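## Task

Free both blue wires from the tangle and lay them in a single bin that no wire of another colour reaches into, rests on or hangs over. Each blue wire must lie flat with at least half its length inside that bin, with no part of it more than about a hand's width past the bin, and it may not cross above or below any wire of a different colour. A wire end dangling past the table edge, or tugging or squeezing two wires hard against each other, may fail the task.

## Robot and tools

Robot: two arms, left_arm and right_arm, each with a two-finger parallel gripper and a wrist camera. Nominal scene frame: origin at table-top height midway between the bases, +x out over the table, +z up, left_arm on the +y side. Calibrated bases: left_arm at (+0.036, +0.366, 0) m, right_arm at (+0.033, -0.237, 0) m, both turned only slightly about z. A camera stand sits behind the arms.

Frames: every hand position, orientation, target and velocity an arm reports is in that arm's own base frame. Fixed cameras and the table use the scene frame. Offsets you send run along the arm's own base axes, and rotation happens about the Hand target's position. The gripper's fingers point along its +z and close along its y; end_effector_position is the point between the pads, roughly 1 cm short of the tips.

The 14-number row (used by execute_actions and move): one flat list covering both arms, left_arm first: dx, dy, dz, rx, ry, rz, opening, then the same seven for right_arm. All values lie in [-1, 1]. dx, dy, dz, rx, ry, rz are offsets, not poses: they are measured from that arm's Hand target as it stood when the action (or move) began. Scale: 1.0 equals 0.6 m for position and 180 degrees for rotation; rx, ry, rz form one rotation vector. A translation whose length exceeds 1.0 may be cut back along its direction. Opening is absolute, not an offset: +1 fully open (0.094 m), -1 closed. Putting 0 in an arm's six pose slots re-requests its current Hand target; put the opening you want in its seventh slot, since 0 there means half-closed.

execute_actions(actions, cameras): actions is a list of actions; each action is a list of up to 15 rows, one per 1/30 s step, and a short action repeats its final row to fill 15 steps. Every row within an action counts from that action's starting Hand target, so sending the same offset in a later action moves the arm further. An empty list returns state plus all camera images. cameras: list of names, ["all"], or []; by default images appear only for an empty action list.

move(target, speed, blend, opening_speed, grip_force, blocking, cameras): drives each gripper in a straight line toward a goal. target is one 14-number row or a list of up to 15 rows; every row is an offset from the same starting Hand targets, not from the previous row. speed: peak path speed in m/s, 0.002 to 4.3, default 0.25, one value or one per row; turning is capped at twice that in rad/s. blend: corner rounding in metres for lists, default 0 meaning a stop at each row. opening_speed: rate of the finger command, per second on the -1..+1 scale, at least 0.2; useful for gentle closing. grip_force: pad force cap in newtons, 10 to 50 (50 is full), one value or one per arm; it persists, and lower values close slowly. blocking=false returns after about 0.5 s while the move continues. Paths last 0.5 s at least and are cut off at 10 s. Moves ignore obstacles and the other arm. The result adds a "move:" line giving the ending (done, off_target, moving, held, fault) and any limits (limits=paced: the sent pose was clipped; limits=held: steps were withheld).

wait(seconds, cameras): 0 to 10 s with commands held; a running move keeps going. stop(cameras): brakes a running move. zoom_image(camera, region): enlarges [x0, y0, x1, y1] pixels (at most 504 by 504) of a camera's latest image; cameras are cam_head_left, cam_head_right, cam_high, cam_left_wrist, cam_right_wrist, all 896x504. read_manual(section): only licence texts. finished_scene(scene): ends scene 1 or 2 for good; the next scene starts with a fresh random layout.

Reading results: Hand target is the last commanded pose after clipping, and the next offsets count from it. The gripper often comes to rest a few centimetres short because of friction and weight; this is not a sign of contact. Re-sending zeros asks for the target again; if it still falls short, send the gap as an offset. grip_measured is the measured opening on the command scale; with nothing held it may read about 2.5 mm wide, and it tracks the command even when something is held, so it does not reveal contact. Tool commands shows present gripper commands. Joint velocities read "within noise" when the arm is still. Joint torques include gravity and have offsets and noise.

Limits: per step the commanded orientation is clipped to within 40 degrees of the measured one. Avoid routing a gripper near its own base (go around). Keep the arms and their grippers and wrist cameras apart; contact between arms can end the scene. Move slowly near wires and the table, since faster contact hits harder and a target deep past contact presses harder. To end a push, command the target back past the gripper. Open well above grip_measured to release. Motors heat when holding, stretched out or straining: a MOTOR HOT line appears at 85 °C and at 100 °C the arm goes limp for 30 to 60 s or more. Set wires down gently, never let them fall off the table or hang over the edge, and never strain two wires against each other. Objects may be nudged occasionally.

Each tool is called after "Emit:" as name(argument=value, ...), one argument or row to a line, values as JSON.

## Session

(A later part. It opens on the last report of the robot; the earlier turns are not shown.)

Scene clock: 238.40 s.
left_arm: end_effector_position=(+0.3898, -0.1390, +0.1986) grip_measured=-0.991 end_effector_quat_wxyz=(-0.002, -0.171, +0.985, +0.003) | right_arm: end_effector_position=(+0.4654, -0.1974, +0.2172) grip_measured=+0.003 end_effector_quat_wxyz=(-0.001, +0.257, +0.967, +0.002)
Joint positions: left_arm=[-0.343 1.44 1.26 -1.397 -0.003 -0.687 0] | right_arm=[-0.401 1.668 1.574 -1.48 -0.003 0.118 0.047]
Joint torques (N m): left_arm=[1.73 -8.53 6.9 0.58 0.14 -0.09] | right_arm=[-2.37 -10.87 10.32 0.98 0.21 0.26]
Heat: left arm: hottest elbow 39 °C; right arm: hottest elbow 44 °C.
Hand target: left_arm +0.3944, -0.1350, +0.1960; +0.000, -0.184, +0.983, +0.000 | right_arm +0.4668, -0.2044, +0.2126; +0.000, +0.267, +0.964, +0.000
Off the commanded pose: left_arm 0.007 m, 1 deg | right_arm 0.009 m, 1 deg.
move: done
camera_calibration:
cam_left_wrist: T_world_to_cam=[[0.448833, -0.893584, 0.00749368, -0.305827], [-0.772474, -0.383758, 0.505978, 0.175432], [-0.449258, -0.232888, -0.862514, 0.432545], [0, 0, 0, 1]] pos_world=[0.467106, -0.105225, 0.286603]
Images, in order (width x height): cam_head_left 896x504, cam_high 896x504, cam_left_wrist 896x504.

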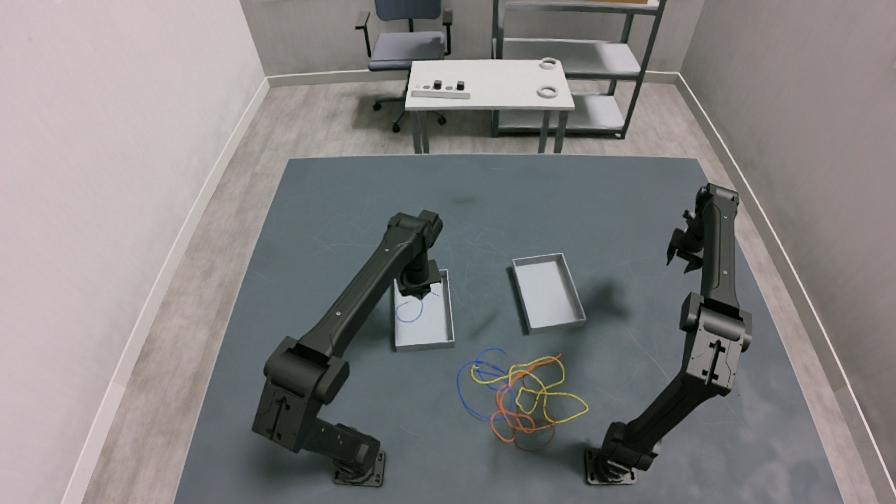

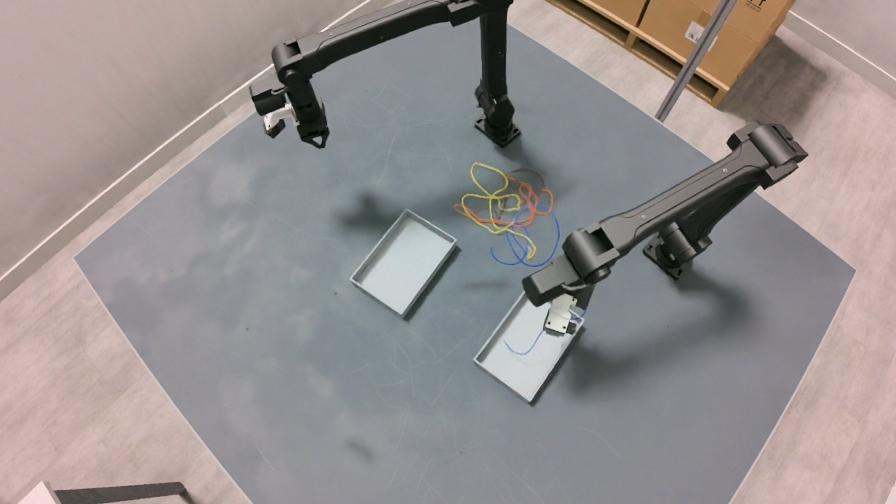

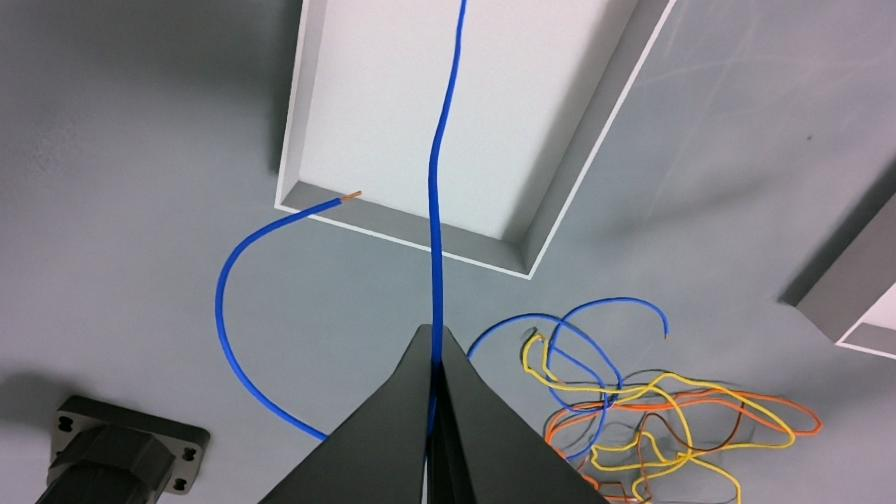

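Emit:
move(
  target=[0.03,0.0,-0.245,0,0,0,-1, 0,0,0,0,0,0,0],
  speed=0.1,
  cameras=["cam_left_wrist","cam_high","cam_head_left"],
)

Emit:
zoom_image(
  camera="cam_high",
  region=[440, 200, 640, 420],
)

Emit:
zoom_image(
  camera="cam_head_left",
  region=[350, 200, 550, 400],
)

Scene clock: 244.13 s.
left_arm: end_effector_position=(+0.4087, -0.1398, +0.0524) grip_measured=-0.991 end_effector_quat_wxyz=(-0.001, -0.178, +0.984, +0.003) | right_arm: end_effector_position=(+0.4654, -0.1974, +0.2172) grip_measured=+0.003 end_effector_quat_wxyz=(-0.001, +0.257, +0.967, +0.002)
Joint positions: left_arm=[-0.33 1.626 1.061 -1.011 -0.003 -0.688 0] | right_arm=[-0.401 1.668 1.574 -1.48 -0.003 0.118 0.047]
Joint torques (N m): left_arm=[1.9 -10.17 5.74 0.51 0.14 0.04] | right_arm=[-2.26 -10.81 10.32 0.92 0.21 0.27]
Heat: left arm: hottest elbow 38 °C; right arm: hottest elbow 44 °C.
Hand target: left_arm +0.4125, -0.1349, +0.0492; +0.000, -0.184, +0.983, +0.000 | right_arm +0.4668, -0.2044, +0.2126; +0.000, +0.267, +0.964, +0.000
Off the commanded pose: left_arm 0.007 m, 1 deg | right_arm 0.009 m, 1 deg.
move: done
camera_calibration:
cam_left_wrist: T_world_to_cam=[[0.461035, -0.88734, 0.00858043, -0.318129], [-0.767889, -0.394089, 0.505016, 0.260559], [-0.444739, -0.239419, -0.863067, 0.311982], [0, 0, 0, 1]] pos_world=[0.4855, -0.104911, 0.140405]
Images, in order (width x height): cam_head_left 896x504, cam_high 896x504, cam_left_wrist 896x504.

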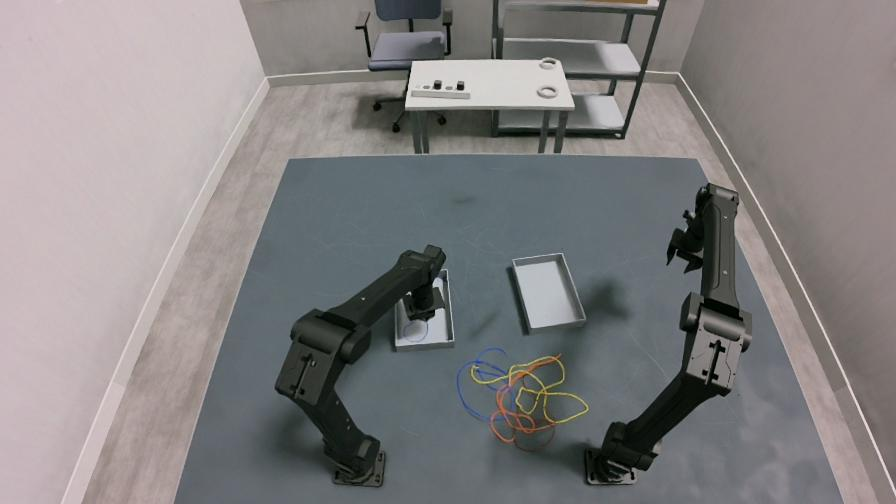

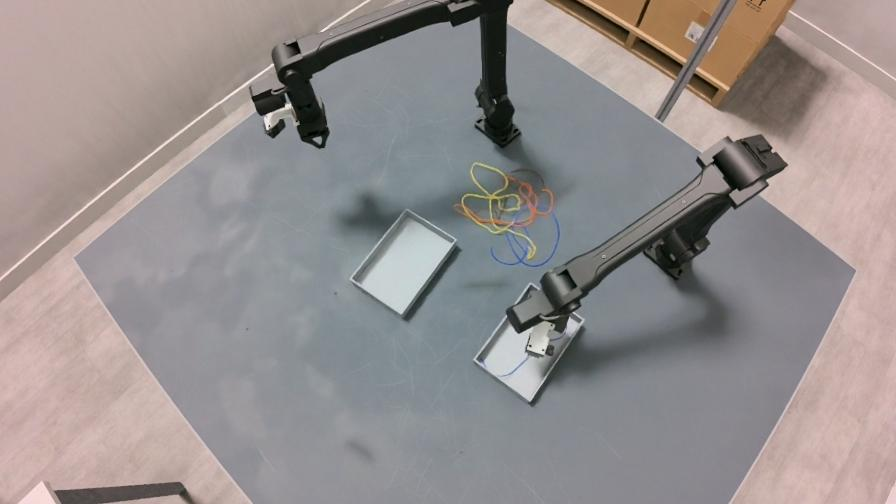

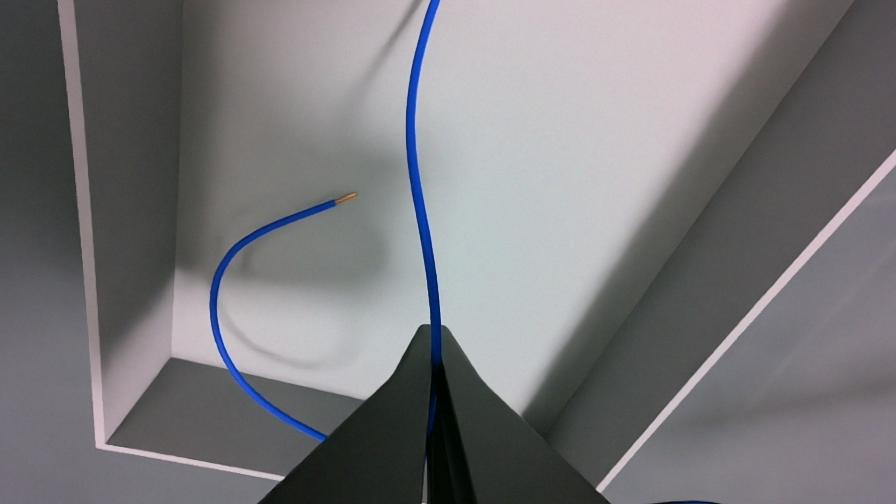

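Scaled by 2.291 from the camera's 896x504 image, which has a finer 1280x720 frame.

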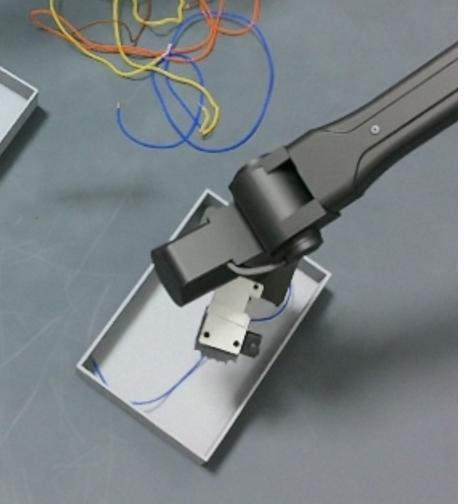

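Scaled by 2.520 from the camera's 896x504 image, which has a finer 1280x720 frame.

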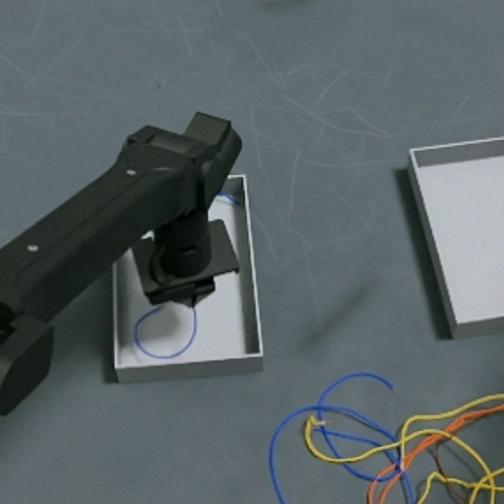

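Emit:
move(
  target=[-0.02,0.0,-0.038,0,0,0,-1, 0,0,0,0,0,0,0],
  speed=0.06,
)

Emit:
move(
  target=[0,0.0,0,0,0,0,-0.6, 0,0,0,0,0,0,0],
  opening_speed=0.3,
)

Emit:
move(
  target=[0,0.0,0.25,0,0,0,-0.5, 0,0,0,0,0,0,0],
  speed=0.08,
  cameras=["cam_left_wrist","cam_high","cam_head_left"],
)

Emit:
zoom_image(
  camera="cam_head_left",
  region=[430, 320, 610, 470],
)

Emit:
zoom_image(
  camera="cam_high",
  region=[440, 140, 620, 410],
)

Scene clock: 252.40 s.
left_arm: end_effector_position=(+0.3993, -0.1366, +0.0312) grip_measured=-0.991 end_effector_quat_wxyz=(+0.001, -0.178, +0.984, +0.001) | right_arm: end_effector_position=(+0.4654, -0.1974, +0.2172) grip_measured=+0.003 end_effector_quat_wxyz=(-0.001, +0.257, +0.967, +0.002)
Joint positions: left_arm=[-0.33 1.633 1.004 -0.941 -0.003 -0.688 0] | right_arm=[-0.401 1.668 1.574 -1.48 -0.003 0.118 0.047]
Joint torques (N m): left_arm=[1.08 -9.17 5.37 0.64 0.15 -0.03] | right_arm=[-2.43 -10.87 10.33 0.94 0.19 0.28]
Heat: left arm: hottest elbow 38 °C; right arm: hottest elbow 44 °C.
Hand target: left_arm +0.4005, -0.1349, +0.0263; +0.000, -0.184, +0.983, +0.000 | right_arm +0.4668, -0.2044, +0.2126; +0.000, +0.267, +0.964, +0.000
Off the commanded pose: left_arm 0.005 m, 1 deg | right_arm 0.009 m, 1 deg.
move: done

Scene clock: 254.03 s.
left_arm: end_effector_position=(+0.3994, -0.1366, +0.0312) grip_measured=-0.603 end_effector_quat_wxyz=(+0.001, -0.178, +0.984, +0.001) | right_arm: end_effector_position=(+0.4654, -0.1974, +0.2172) grip_measured=+0.003 end_effector_quat_wxyz=(-0.001, +0.257, +0.967, +0.002)
Joint positions: left_arm=[-0.33 1.633 1.004 -0.94 -0.003 -0.688 0.019] | right_arm=[-0.401 1.668 1.574 -1.48 -0.003 0.118 0.047]
Joint torques (N m): left_arm=[1.08 -9.47 5.5 0.69 0.15 -0.05] | right_arm=[-2.26 -10.81 10.35 0.92 0.22 0.27]
Heat: left arm: hottest elbow 38 °C; right arm: hottest elbow 44 °C.
Hand target: left_arm +0.4005, -0.1349, +0.0263; +0.000, -0.184, +0.983, +0.000 | right_arm +0.4668, -0.2044, +0.2126; +0.000, +0.267, +0.964, +0.000
Off the commanded pose: left_arm 0.005 m, 1 deg | right_arm 0.009 m, 1 deg.
move: done

Scene clock: 256.53 s.
left_arm: end_effector_position=(+0.3821, -0.1307, +0.1483) grip_measured=-0.502 end_effector_quat_wxyz=(-0.027, -0.178, +0.983, +0.017) | right_arm: end_effector_position=(+0.4654, -0.1974, +0.2172) grip_measured=+0.003 end_effector_quat_wxyz=(-0.001, +0.257, +0.967, +0.002)
Joint positions: left_arm=[-0.33 1.484 1.17 -1.321 -0.003 -0.688 0.023] | right_arm=[-0.401 1.668 1.574 -1.48 -0.003 0.118 0.047]
Joint torques (N m): left_arm=[1.08 -10.64 10.86 -0.44 0.11 -0.06] | right_arm=[-2.26 -10.87 10.3 0.96 0.22 0.27]
Heat: left arm: hottest elbow 38 °C; right arm: hottest elbow 44 °C.
Hand target: left_arm +0.4005, -0.1349, +0.1763; +0.000, -0.184, +0.983, +0.000 | right_arm +0.4668, -0.2044, +0.2126; +0.000, +0.267, +0.964, +0.000
Off the commanded pose: left_arm 0.034 m, 4 deg | right_arm 0.009 m, 1 deg.
move: off_target (left_arm)
camera_calibration:
cam_left_wrist: T_world_to_cam=[[0.46032, -0.887085, -0.0344294, -0.291861], [-0.738464, -0.404147, 0.539755, 0.177465], [-0.492724, -0.223035, -0.841118, 0.40231], [0, 0, 0, 1]] pos_world=[0.463628, -0.0974549, 0.232553]
Images, in order (width x height): cam_head_left 896x504, cam_high 896x504, cam_left_wrist 896x504.

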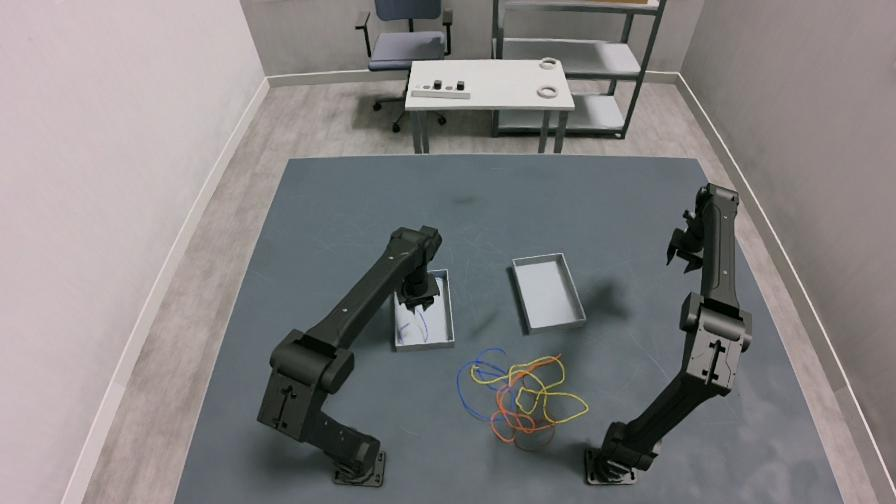

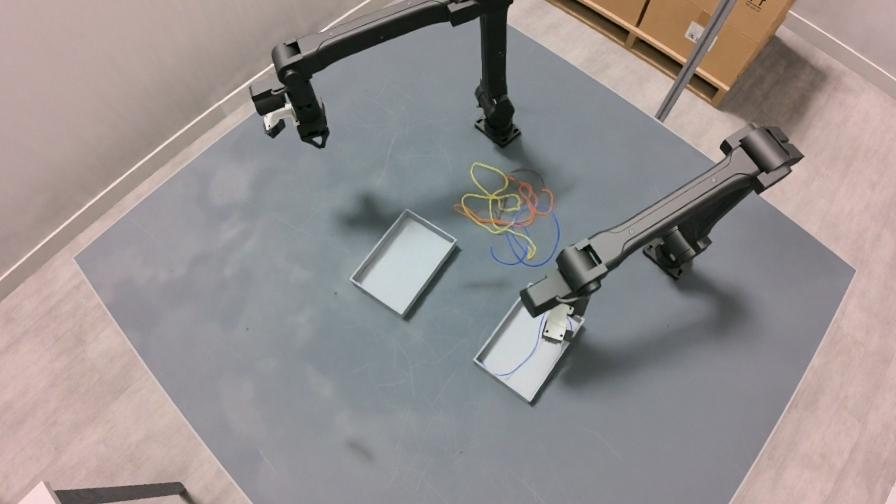

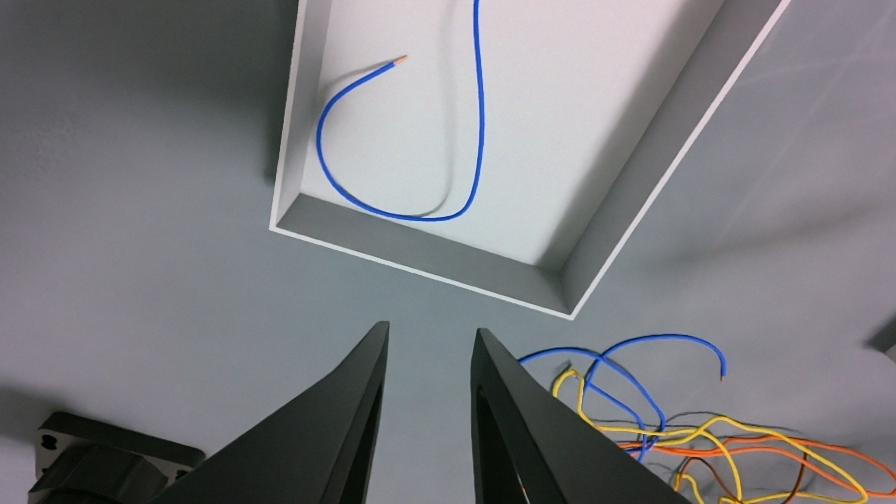

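Scaled by 2.800 from the camera's 896x504 image, which has a finer 1280x720 frame.

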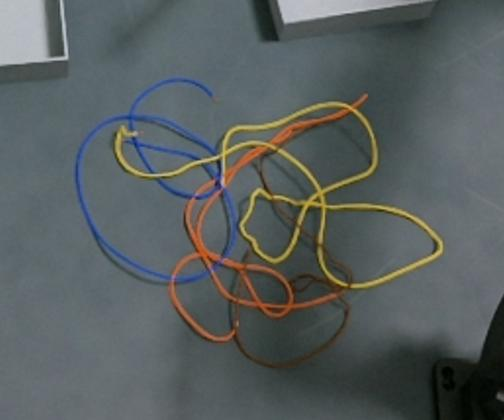

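Scaled by 1.867 from the camera's 896x504 image, which has a finer 1280x720 frame.

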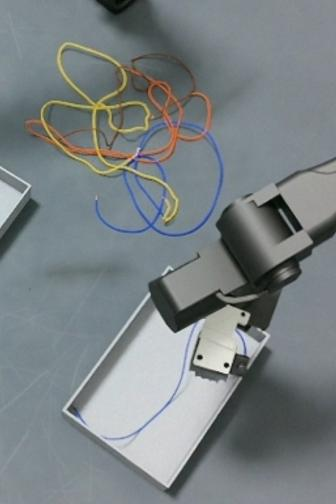

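Emit:
move(
  target=[-0.2675,-0.292,0.0,-0.0472,-0.1664,-0.4467,0, 0,0,0,0,0,0,0],
  speed=0.25,
  cameras=["cam_left_wrist","cam_high"],
)

Emit:
zoom_image(
  camera="cam_left_wrist",
  region=[280, 60, 540, 280],
)

Scene clock: 267.77 s.
left_arm: end_effector_position=(+0.2430, -0.3050, +0.1701) grip_measured=-0.002 end_effector_quat_wxyz=(+0.207, +0.484, +0.844, -0.103) | right_arm: end_effector_position=(+0.4654, -0.1974, +0.2172) grip_measured=+0.003 end_effector_quat_wxyz=(-0.001, +0.257, +0.967, +0.002)
Joint positions: left_arm=[-0.876 1.104 0.819 -0.82 0.048 0.154 0.047] | right_arm=[-0.401 1.668 1.574 -1.48 -0.003 0.118 0.047]
Joint torques (N m): left_arm=[-0.32 -5.77 7.2 1.66 0.26 0.1] | right_arm=[-2.32 -10.7 10.36 0.92 0.21 0.26]
Heat: left arm: hottest elbow 38 °C; right arm: hottest elbow 43 °C.
Hand target: left_arm +0.2399, -0.3101, +0.1764; +0.221, +0.492, +0.835, -0.110 | right_arm +0.4668, -0.2044, +0.2126; +0.000, +0.267, +0.964, +0.000
Off the commanded pose: left_arm 0.009 m, 2 deg | right_arm 0.009 m, 1 deg.
move: done
camera_calibration:
cam_left_wrist: T_world_to_cam=[[-0.802887, -0.594769, 0.0402769, 0.00163034], [-0.592136, 0.803493, 0.0614346, 0.406606], [-0.0689016, 0.0254756, -0.997298, 0.312653], [0, 0, 0, 1]] pos_world=[0.263617, -0.333701, 0.286763]
Images, in order (width x height): cam_high 896x504, cam_left_wrist 896x504.

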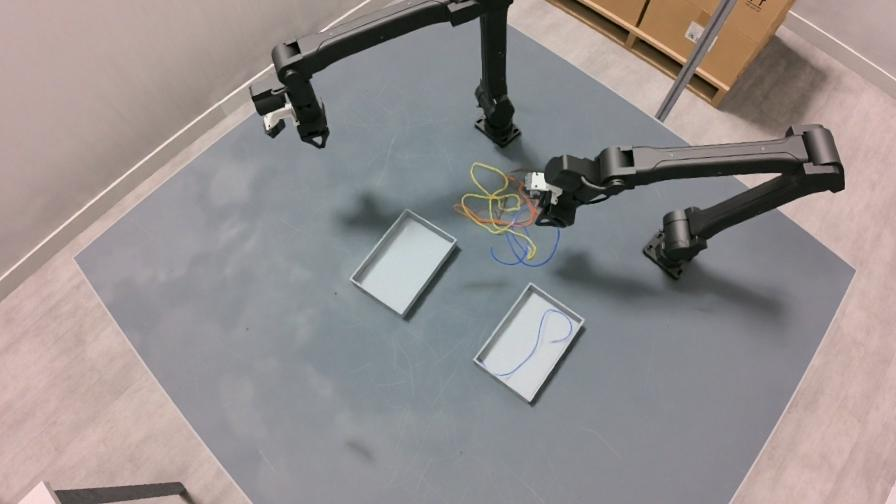

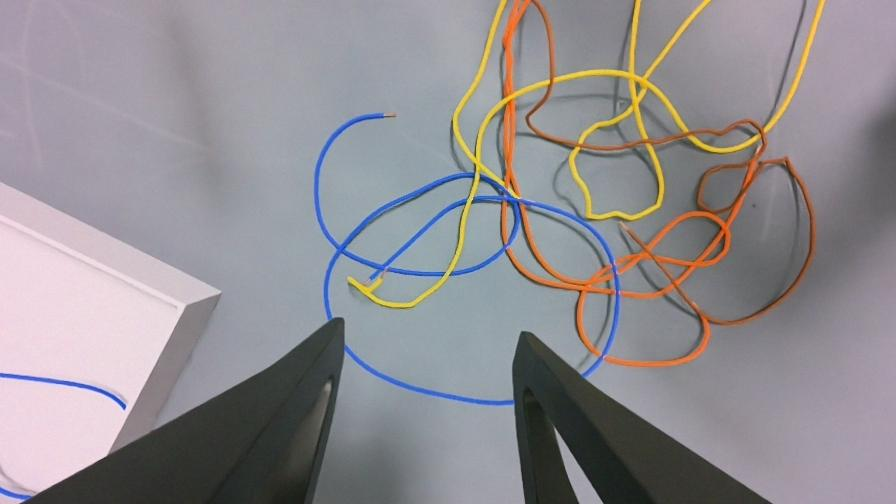

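Scaled by 1.938 from the camera's 896x504 image, which has a finer 1280x720 frame.

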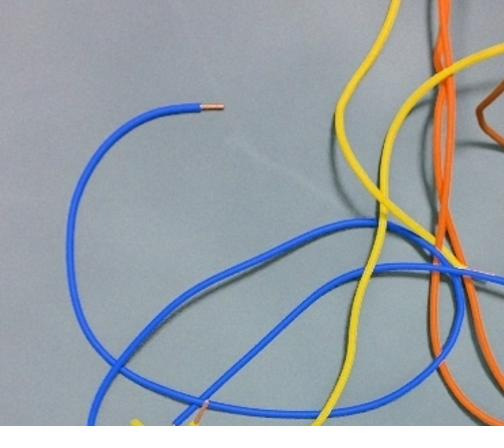

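Emit:
zoom_image(
  camera="cam_left_wrist",
  region=[440, 140, 560, 260],
)

Emit:
zoom_image(
  camera="cam_left_wrist",
  region=[330, 230, 480, 330],
)

Emit:
zoom_image(
  camera="cam_left_wrist",
  region=[570, 210, 740, 380],
)

Scaled by 4.200 from the camera's 896x504 image, which has a finer 1280x720 frame.

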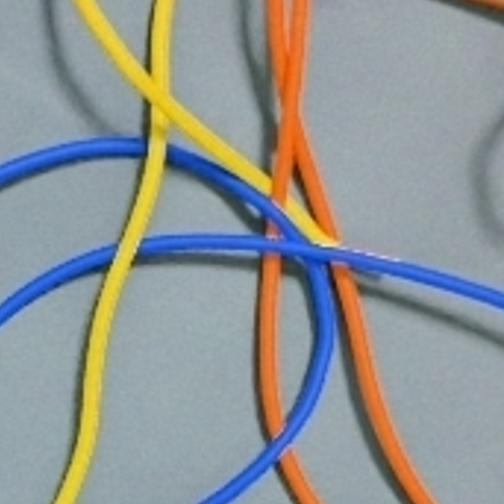

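Scaled by 3.360 from the camera's 896x504 image, which has a finer 1280x720 frame.

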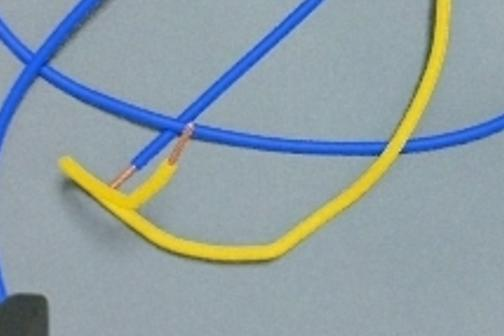

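Scaled by 2.965 from the camera's 896x504 image, which has a finer 1280x720 frame.

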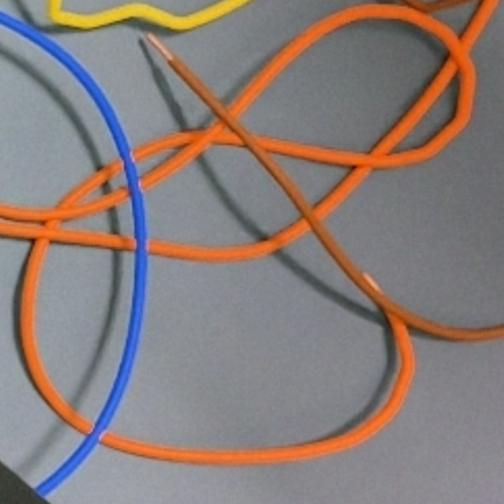

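Emit:
move(
  target=[0.01,-0.055,-0.2,0.138,0.0784,-0.038,-0.5, 0,0,0,0,0,0,0],
  speed=0.15,
  cameras=["cam_left_wrist"],
)

Scene clock: 291.70 s.
left_arm: end_effector_position=(+0.2373, -0.3226, +0.0425) grip_measured=-0.498 end_effector_quat_wxyz=(-0.017, +0.549, +0.835, +0.004) | right_arm: end_effector_position=(+0.4654, -0.1974, +0.2172) grip_measured=+0.003 end_effector_quat_wxyz=(-0.001, +0.257, +0.967, +0.002)
Joint positions: left_arm=[-0.934 1.585 0.978 -0.998 0.004 0.23 0.024] | right_arm=[-0.401 1.668 1.574 -1.48 -0.003 0.118 0.047]
Joint torques (N m): left_arm=[-0.32 -8.76 9.52 -0.34 0.02 0.08] | right_arm=[-2.43 -10.75 10.32 0.92 0.21 0.25]
Heat: left arm: hottest elbow 38 °C; right arm: hottest elbow 43 °C.
Hand target: left_arm +0.2460, -0.3431, +0.0563; +0.000, +0.560, +0.829, -0.001 | right_arm +0.4668, -0.2044, +0.2126; +0.000, +0.267, +0.964, +0.000
Off the commanded pose: left_arm 0.026 m, 2 deg | right_arm 0.009 m, 1 deg.
move: off_target (left_arm)
camera_calibration:
cam_left_wrist: T_world_to_cam=[[-0.863309, -0.504196, 0.0220012, 0.0360978], [-0.416756, 0.736821, 0.532362, 0.342145], [-0.284626, 0.450424, -0.846231, 0.367296], [0, 0, 0, 1]] pos_world=[0.278296, -0.399338, 0.127878]
Images, in order (width x height): cam_left_wrist 896x504.

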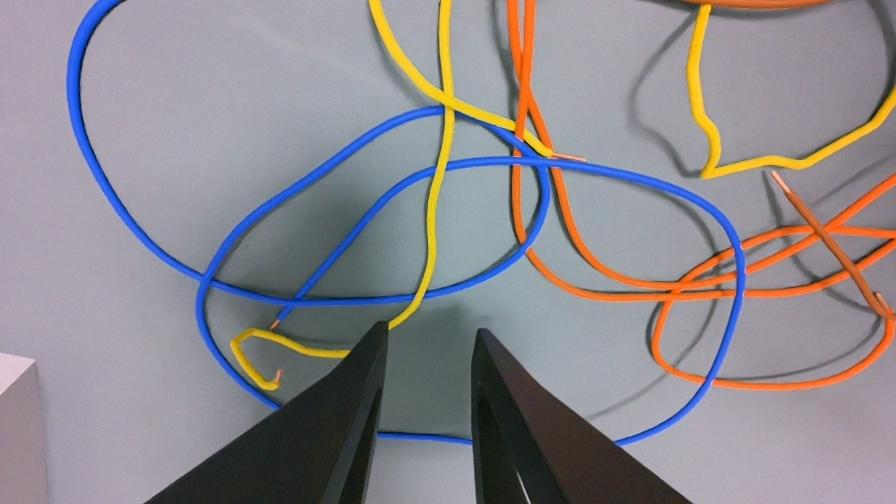

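Emit:
zoom_image(
  camera="cam_left_wrist",
  region=[430, 70, 610, 210],
)

Scaled by 2.800 from the camera's 896x504 image, which has a finer 1280x720 frame.

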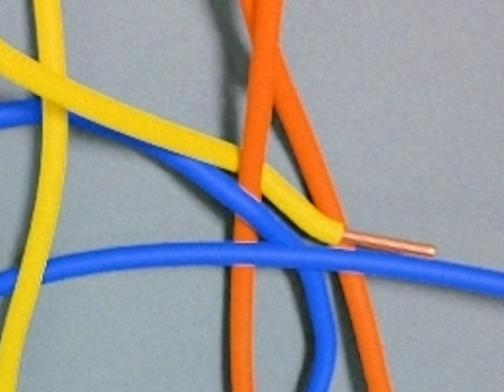

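Emit:
move(
  target=[0.0025,0.0067,-0.045,0,0,0,-0.6, 0,0,0,0,0,0,0],
  speed=0.08,
  cameras=["cam_left_wrist"],
)

Scene clock: 303.90 s.
left_arm: end_effector_position=(+0.2426, -0.3298, +0.0278) grip_measured=-0.598 end_effector_quat_wxyz=(-0.010, +0.553, +0.833, +0.002) | right_arm: end_effector_position=(+0.4654, -0.1974, +0.2172) grip_measured=+0.003 end_effector_quat_wxyz=(-0.001, +0.257, +0.967, +0.002)
Joint positions: left_arm=[-0.934 1.622 0.978 -0.947 0.004 0.239 0.019] | right_arm=[-0.401 1.668 1.574 -1.48 -0.003 0.118 0.047]
Joint torques (N m): left_arm=[0.67 -9.52 6.84 0.66 -0.02 0.1] | right_arm=[-2.32 -10.81 10.29 0.92 0.21 0.25]
Heat: left arm: hottest elbow 37 °C; right arm: hottest elbow 43 °C.
Hand target: left_arm +0.2474, -0.3391, +0.0293; +0.000, +0.560, +0.829, -0.001 | right_arm +0.4668, -0.2044, +0.2126; +0.000, +0.267, +0.964, +0.000
Off the commanded pose: left_arm 0.011 m, 2 deg | right_arm 0.009 m, 1 deg.
move: off_target (left_arm)
camera_calibration:
cam_left_wrist: T_world_to_cam=[[-0.867872, -0.496354, 0.0207324, 0.0410756], [-0.414313, 0.746189, 0.521101, 0.360304], [-0.274121, 0.443659, -0.853243, 0.355112], [0, 0, 0, 1]] pos_world=[0.282271, -0.406015, 0.11439]
Images, in order (width x height): cam_left_wrist 896x504.

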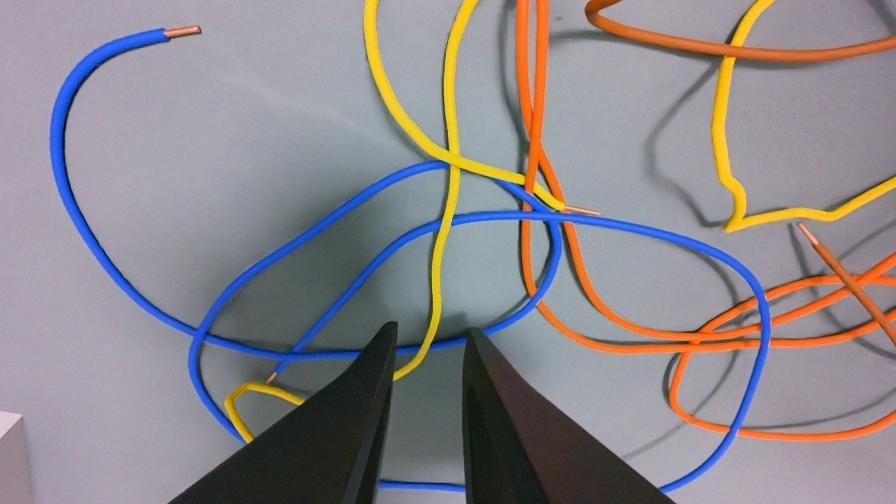

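Emit:
move(
  target=[
    [0.0075,-0.013,0.0,0,0,0,-0.6, 0,0,0,0,0,0,0],
    [0.0075,-0.013,-0.03,0,0,0,-0.6, 0,0,0,0,0,0,0],
  ],
  speed=0.05,
  cameras=["cam_left_wrist"],
)

Emit:
zoom_image(
  camera="cam_left_wrist",
  region=[340, 210, 560, 410],
)

Scene clock: 310.50 s.
left_arm: end_effector_position=(+0.2449, -0.3328, +0.0131) grip_measured=-0.598 end_effector_quat_wxyz=(-0.013, +0.553, +0.833, +0.003) | right_arm: end_effector_position=(+0.4654, -0.1974, +0.2172) grip_measured=+0.003 end_effector_quat_wxyz=(-0.001, +0.257, +0.967, +0.002)
Joint positions: left_arm=[-0.934 1.66 0.978 -0.915 0.004 0.239 0.019] | right_arm=[-0.401 1.668 1.574 -1.48 -0.003 0.118 0.047]
Joint torques (N m): left_arm=[-0.09 -8 7.15 0.96 0.02 0.04] | right_arm=[-2.26 -10.87 10.35 0.95 0.2 0.26]
Heat: left arm: hottest elbow 37 °C; right arm: hottest elbow 43 °C.
Hand target: left_arm +0.2519, -0.3469, +0.0113; +0.000, +0.560, +0.829, -0.001 | right_arm +0.4668, -0.2044, +0.2126; +0.000, +0.267, +0.964, +0.000
Off the commanded pose: left_arm 0.016 m, 2 deg | right_arm 0.009 m, 1 deg.
move: off_target (left_arm)
camera_calibration:
cam_left_wrist: T_world_to_cam=[[-0.867771, -0.496504, 0.0213741, 0.0417228], [-0.412605, 0.743774, 0.525887, 0.369914], [-0.277003, 0.44753, -0.850286, 0.346366], [0, 0, 0, 1]] pos_world=[0.284778, -0.409426, 0.0990852]
Images, in order (width x height): cam_left_wrist 896x504.

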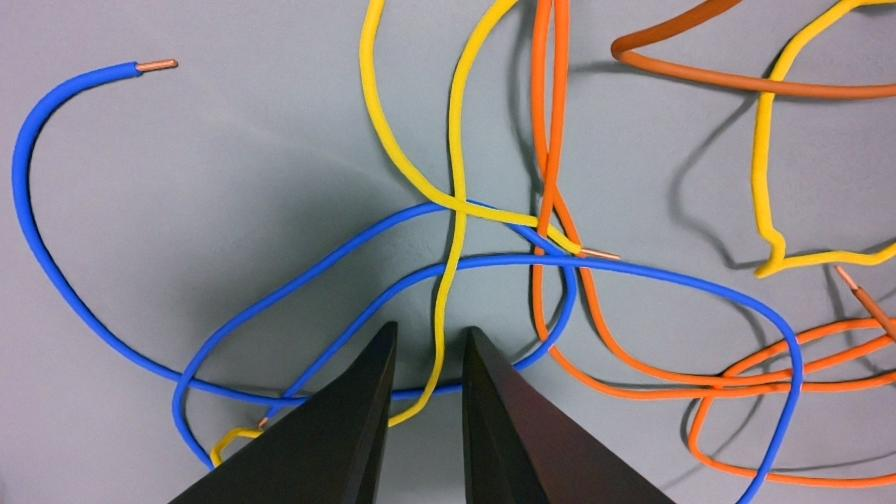

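Scaled by 2.291 from the camera's 896x504 image, which has a finer 1280x720 frame.

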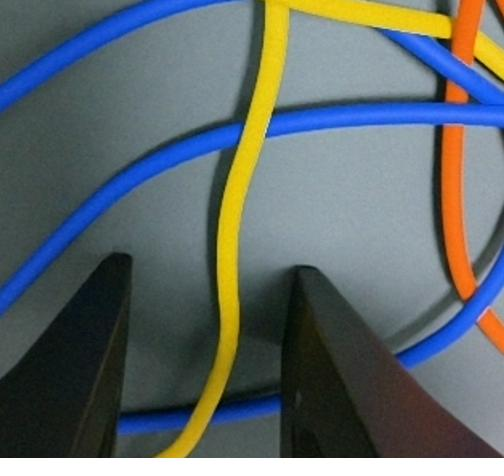

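Emit:
move(
  target=[0,0,0,0,0,0,-1, 0,0,0,0,0,0,0],
  opening_speed=0.3,
  cameras=["cam_left_wrist"],
)

Emit:
zoom_image(
  camera="cam_left_wrist",
  region=[340, 210, 560, 410],
)

Scene clock: 316.60 s.
left_arm: end_effector_position=(+0.2469, -0.3345, +0.0130) grip_measured=-0.987 end_effector_quat_wxyz=(-0.008, +0.553, +0.833, +0.003) | right_arm: end_effector_position=(+0.4654, -0.1974, +0.2172) grip_measured=+0.003 end_effector_quat_wxyz=(-0.001, +0.257, +0.967, +0.002)
Joint positions: left_arm=[-0.934 1.66 0.978 -0.905 0 0.239 0.001] | right_arm=[-0.401 1.668 1.574 -1.48 -0.003 0.118 0.047]
Joint torques (N m): left_arm=[0.32 -8.47 7.2 0.68 0.12 0.09] | right_arm=[-2.43 -11.05 10.32 1.01 0.21 0.27]
Heat: left arm: hottest elbow 37 °C; right arm: hottest elbow 43 °C.
Hand target: left_arm +0.2519, -0.3469, +0.0113; +0.000, +0.560, +0.829, -0.001 | right_arm +0.4668, -0.2044, +0.2126; +0.000, +0.267, +0.964, +0.000
Off the commanded pose: left_arm 0.013 m, 1 deg | right_arm 0.009 m, 1 deg.
move: off_target (left_arm)
camera_calibration:
cam_left_wrist: T_world_to_cam=[[-0.868002, -0.49629, 0.0163846, 0.0429283], [-0.417304, 0.746946, 0.517618, 0.374297], [-0.269127, 0.442456, -0.855455, 0.344074], [0, 0, 0, 1]] pos_world=[0.286057, -0.410512, 0.0998931]
Images, in order (width x height): cam_left_wrist 896x504.

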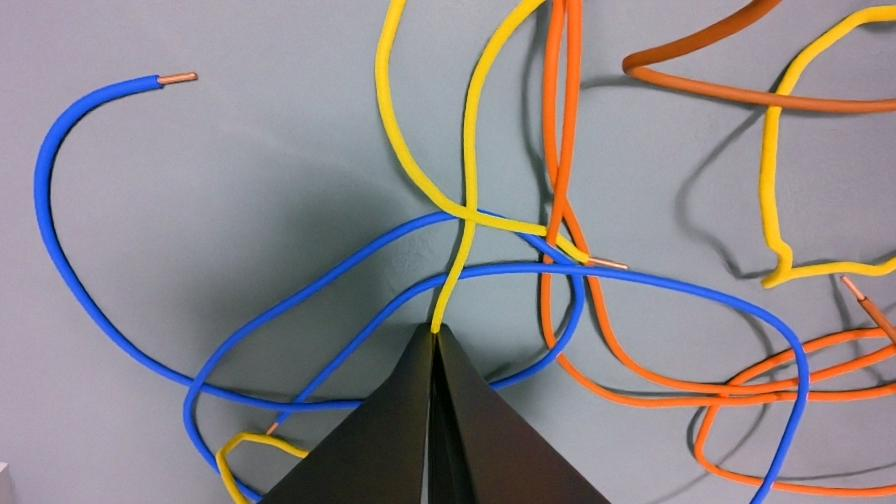

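Scaled by 2.291 from the camera's 896x504 image, which has a finer 1280x720 frame.

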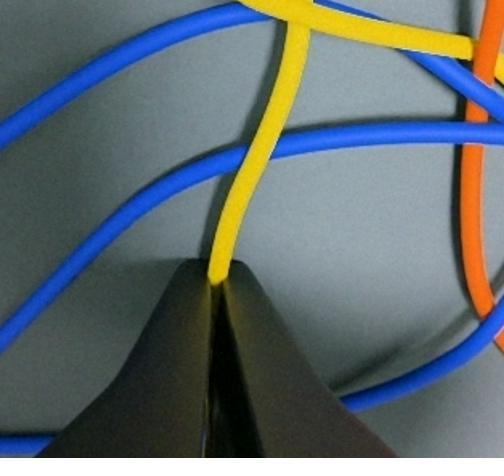

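Emit:
move(
  target=[
    [0,0,0.14,0,0,0,-1, 0,0,0,0,0,0,0],
    [0.06,-0.165,0.15,0,0,-0.47,-1, 0,0,0,0,0,0,0],
  ],
  speed=0.1,
  cameras=["cam_left_wrist","cam_high","cam_head_left"],
)

Emit:
zoom_image(
  camera="cam_high",
  region=[440, 140, 590, 290],
)

Emit:
zoom_image(
  camera="cam_head_left",
  region=[430, 320, 610, 470],
)

Scene clock: 349.00 s.
left_arm: end_effector_position=(+0.2826, -0.4246, +0.0867) grip_measured=-0.987 end_effector_quat_wxyz=(-0.017, +0.969, +0.248, -0.006) | right_arm: end_effector_position=(+0.4654, -0.1974, +0.2172) grip_measured=+0.003 end_effector_quat_wxyz=(-0.001, +0.257, +0.967, +0.002)
Joint positions: left_arm=[-0.982 1.785 1.376 -1.199 0 1.657 0.001] | right_arm=[-0.401 1.668 1.574 -1.48 -0.003 0.118 0.047]
Joint torques (N m): left_arm=[-0.62 -12.75 10.54 -0.44 0.2 0.09] | right_arm=[-2.2 -10.81 10.36 1.02 0.22 0.28]
Heat: left arm: hottest elbow 37 °C; right arm: hottest elbow 43 °C.
Hand target: left_arm +0.2878, -0.4460, +0.1012; +0.000, +0.972, +0.236, -0.001 | right_arm +0.4668, -0.2044, +0.2126; +0.000, +0.267, +0.964, +0.000
Off the commanded pose: left_arm 0.026 m, 2 deg | right_arm 0.009 m, 1 deg.
move: off_target (left_arm)
camera_calibration:
cam_left_wrist: T_world_to_cam=[[-0.582535, 0.811222, 0.0507042, 0.499458], [0.716031, 0.482657, 0.504324, -0.0129529], [0.384646, 0.330092, -0.862025, 0.224709], [0, 0, 0, 1]] pos_world=[0.213793, -0.473095, 0.174913]
Images, in order (width x height): cam_head_left 896x504, cam_high 896x504, cam_left_wrist 896x504.

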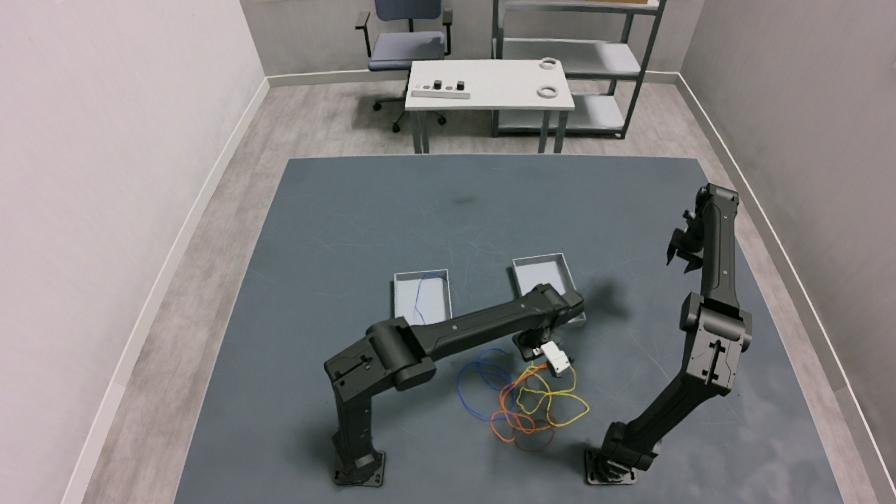

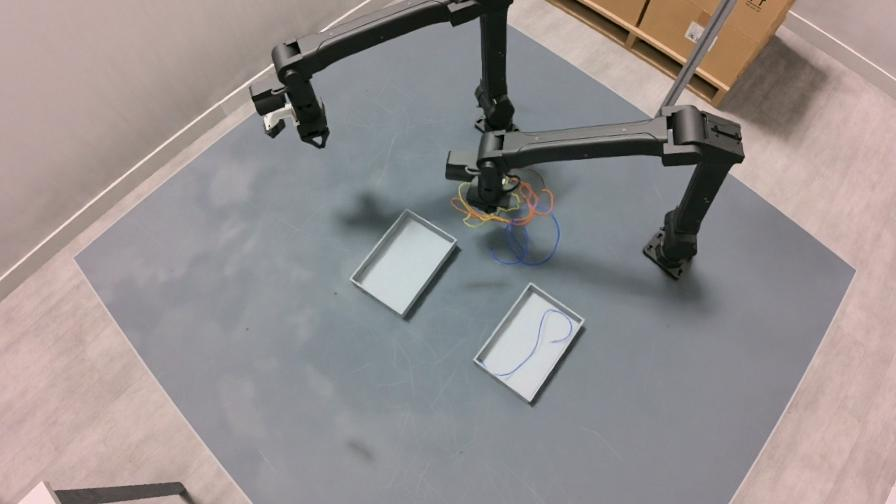

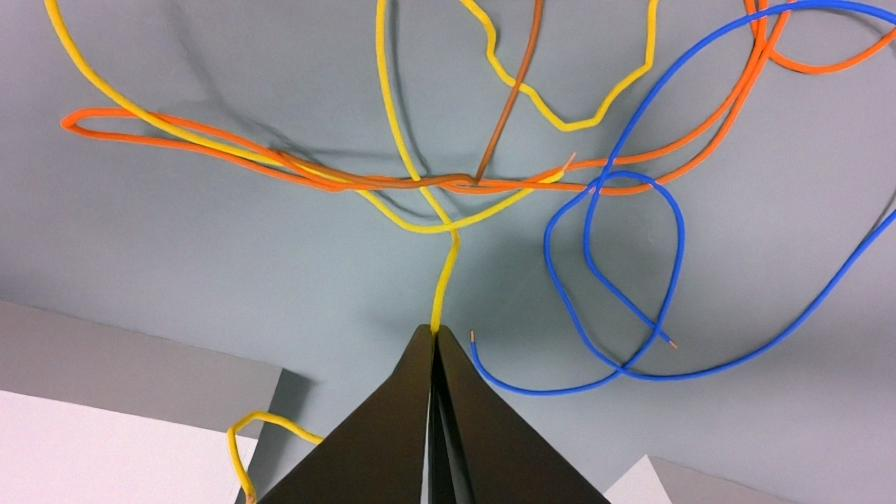

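Scaled by 3.360 from the camera's 896x504 image, which has a finer 1280x720 frame.

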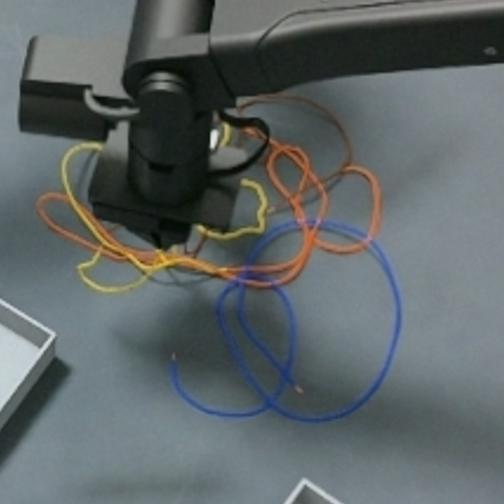

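Scaled by 2.800 from the camera's 896x504 image, which has a finer 1280x720 frame.

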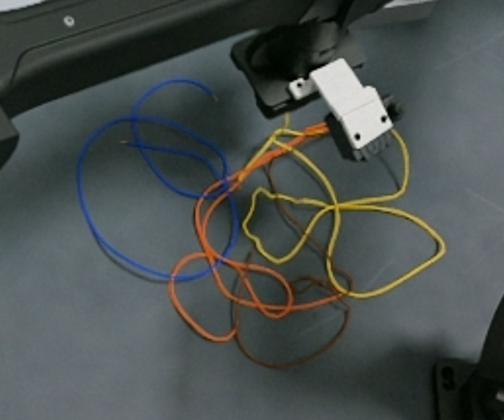

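Emit:
move(
  target=[0,0,-0.085,0,0,0,-1, 0,0,0,0,0,0,0],
  speed=0.08,
)

Emit:
move(
  target=[0,0,0,0,0,0,-0.6, 0,0,0,0,0,0,0],
  opening_speed=0.3,
  cameras=["cam_left_wrist"],
)

Scene clock: 355.07 s.
left_arm: end_effector_position=(+0.2938, -0.4414, +0.0564) grip_measured=-0.987 end_effector_quat_wxyz=(+0.000, +0.969, +0.248, +0.000) | right_arm: end_effector_position=(+0.4654, -0.1974, +0.2172) grip_measured=+0.003 end_effector_quat_wxyz=(-0.001, +0.257, +0.967, +0.002)
Joint positions: left_arm=[-0.982 1.844 1.376 -1.103 0 1.658 0.001] | right_arm=[-0.401 1.668 1.574 -1.48 -0.003 0.118 0.047]
Joint torques (N m): left_arm=[-0.85 -13.45 5.93 0.54 0.2 0.1] | right_arm=[-2.26 -10.87 10.35 0.95 0.2 0.26]
Heat: left arm: hottest elbow 37 °C; right arm: hottest elbow 43 °C.
Hand target: left_arm +0.2878, -0.4460, +0.0502; -0.001, +0.972, +0.236, -0.001 | right_arm +0.4668, -0.2044, +0.2126; +0.000, +0.267, +0.964, +0.000
Off the commanded pose: left_arm 0.010 m, 1 deg | right_arm 0.009 m, 1 deg.
move: done

Scene clock: 356.70 s.
left_arm: end_effector_position=(+0.2938, -0.4414, +0.0564) grip_measured=-0.603 end_effector_quat_wxyz=(+0.000, +0.969, +0.248, +0.000) | right_arm: end_effector_position=(+0.4654, -0.1974, +0.2172) grip_measured=+0.003 end_effector_quat_wxyz=(-0.001, +0.257, +0.967, +0.002)
Joint positions: left_arm=[-0.982 1.844 1.376 -1.103 0 1.658 0.019] | right_arm=[-0.401 1.668 1.574 -1.48 -0.003 0.118 0.047]
Joint torques (N m): left_arm=[-0.03 -13.45 5.93 0.54 0.18 0.07] | right_arm=[-2.32 -10.87 10.32 0.96 0.19 0.25]
Heat: left arm: hottest elbow 37 °C; right arm: hottest elbow 43 °C.
Hand target: left_arm +0.2877, -0.4459, +0.0502; -0.001, +0.972, +0.236, -0.001 | right_arm +0.4668, -0.2044, +0.2126; +0.000, +0.267, +0.964, +0.000
Off the commanded pose: left_arm 0.010 m, 1 deg | right_arm 0.009 m, 1 deg.
move: done
camera_calibration:
cam_left_wrist: T_world_to_cam=[[-0.582359, 0.812795, 0.0148943, 0.523789], [0.706522, 0.496983, 0.503819, 0.0115079], [0.4021, 0.303927, -0.863681, 0.183177], [0, 0, 0, 1]] pos_world=[0.223247, -0.487125, 0.144607]
Images, in order (width x height): cam_left_wrist 896x504.

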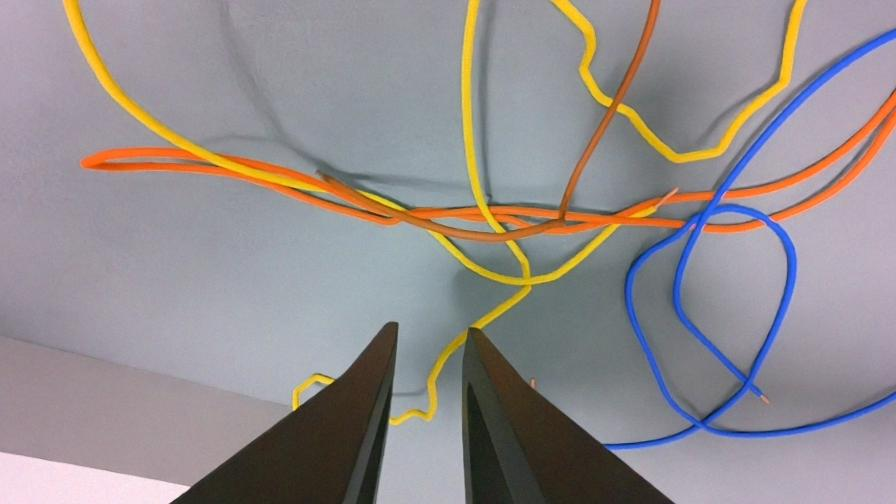

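Emit:
move(
  target=[
    [0,0,0.2,0,0,0.1,-0.6, 0,0,0,0,0,0,0],
    [0.002,0.307,0.085,0,0,0.593,-0.3, 0,0,0,0,0,0,0],
  ],
  speed=0.2,
  blend=0.04,
  cameras=["cam_left_wrist"],
)

Scene clock: 376.53 s.
left_arm: end_effector_position=(+0.2838, -0.2643, +0.0945) grip_measured=-0.303 end_effector_quat_wxyz=(-0.015, +0.400, +0.916, +0.003) | right_arm: end_effector_position=(+0.4654, -0.1974, +0.2172) grip_measured=+0.003 end_effector_quat_wxyz=(-0.001, +0.257, +0.967, +0.002)
Joint positions: left_arm=[-0.747 1.477 1.011 -1.135 0.004 0.077 0.033] | right_arm=[-0.401 1.668 1.574 -1.48 -0.003 0.118 0.047]
Joint torques (N m): left_arm=[1.79 -10.4 6.06 0.59 0 -0.1] | right_arm=[-2.43 -10.75 10.4 0.92 0.2 0.27]
Heat: left arm: hottest elbow 36 °C; right arm: hottest elbow 43 °C.
Hand target: left_arm +0.2890, -0.2617, +0.1012; +0.000, +0.390, +0.921, -0.001 | right_arm +0.4668, -0.2044, +0.2126; +0.000, +0.267, +0.964, +0.000
Off the commanded pose: left_arm 0.009 m, 2 deg | right_arm 0.009 m, 1 deg.
move: done
camera_calibration:
cam_left_wrist: T_world_to_cam=[[-0.646298, -0.762894, 0.0170607, -0.0249919], [-0.641231, 0.555078, 0.529822, 0.306864], [-0.413668, 0.331483, -0.847937, 0.403611], [0, 0, 0, 1]] pos_world=[0.347579, -0.32319, 0.18008]
Images, in order (width x height): cam_left_wrist 896x504.

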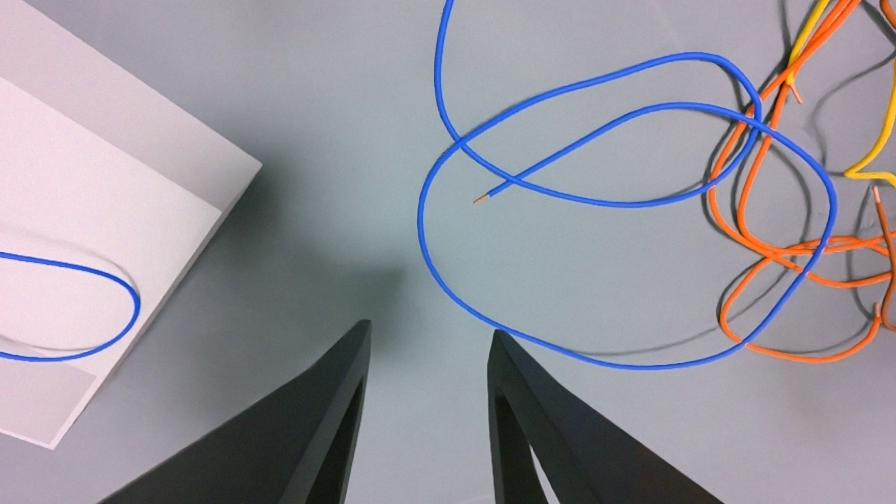

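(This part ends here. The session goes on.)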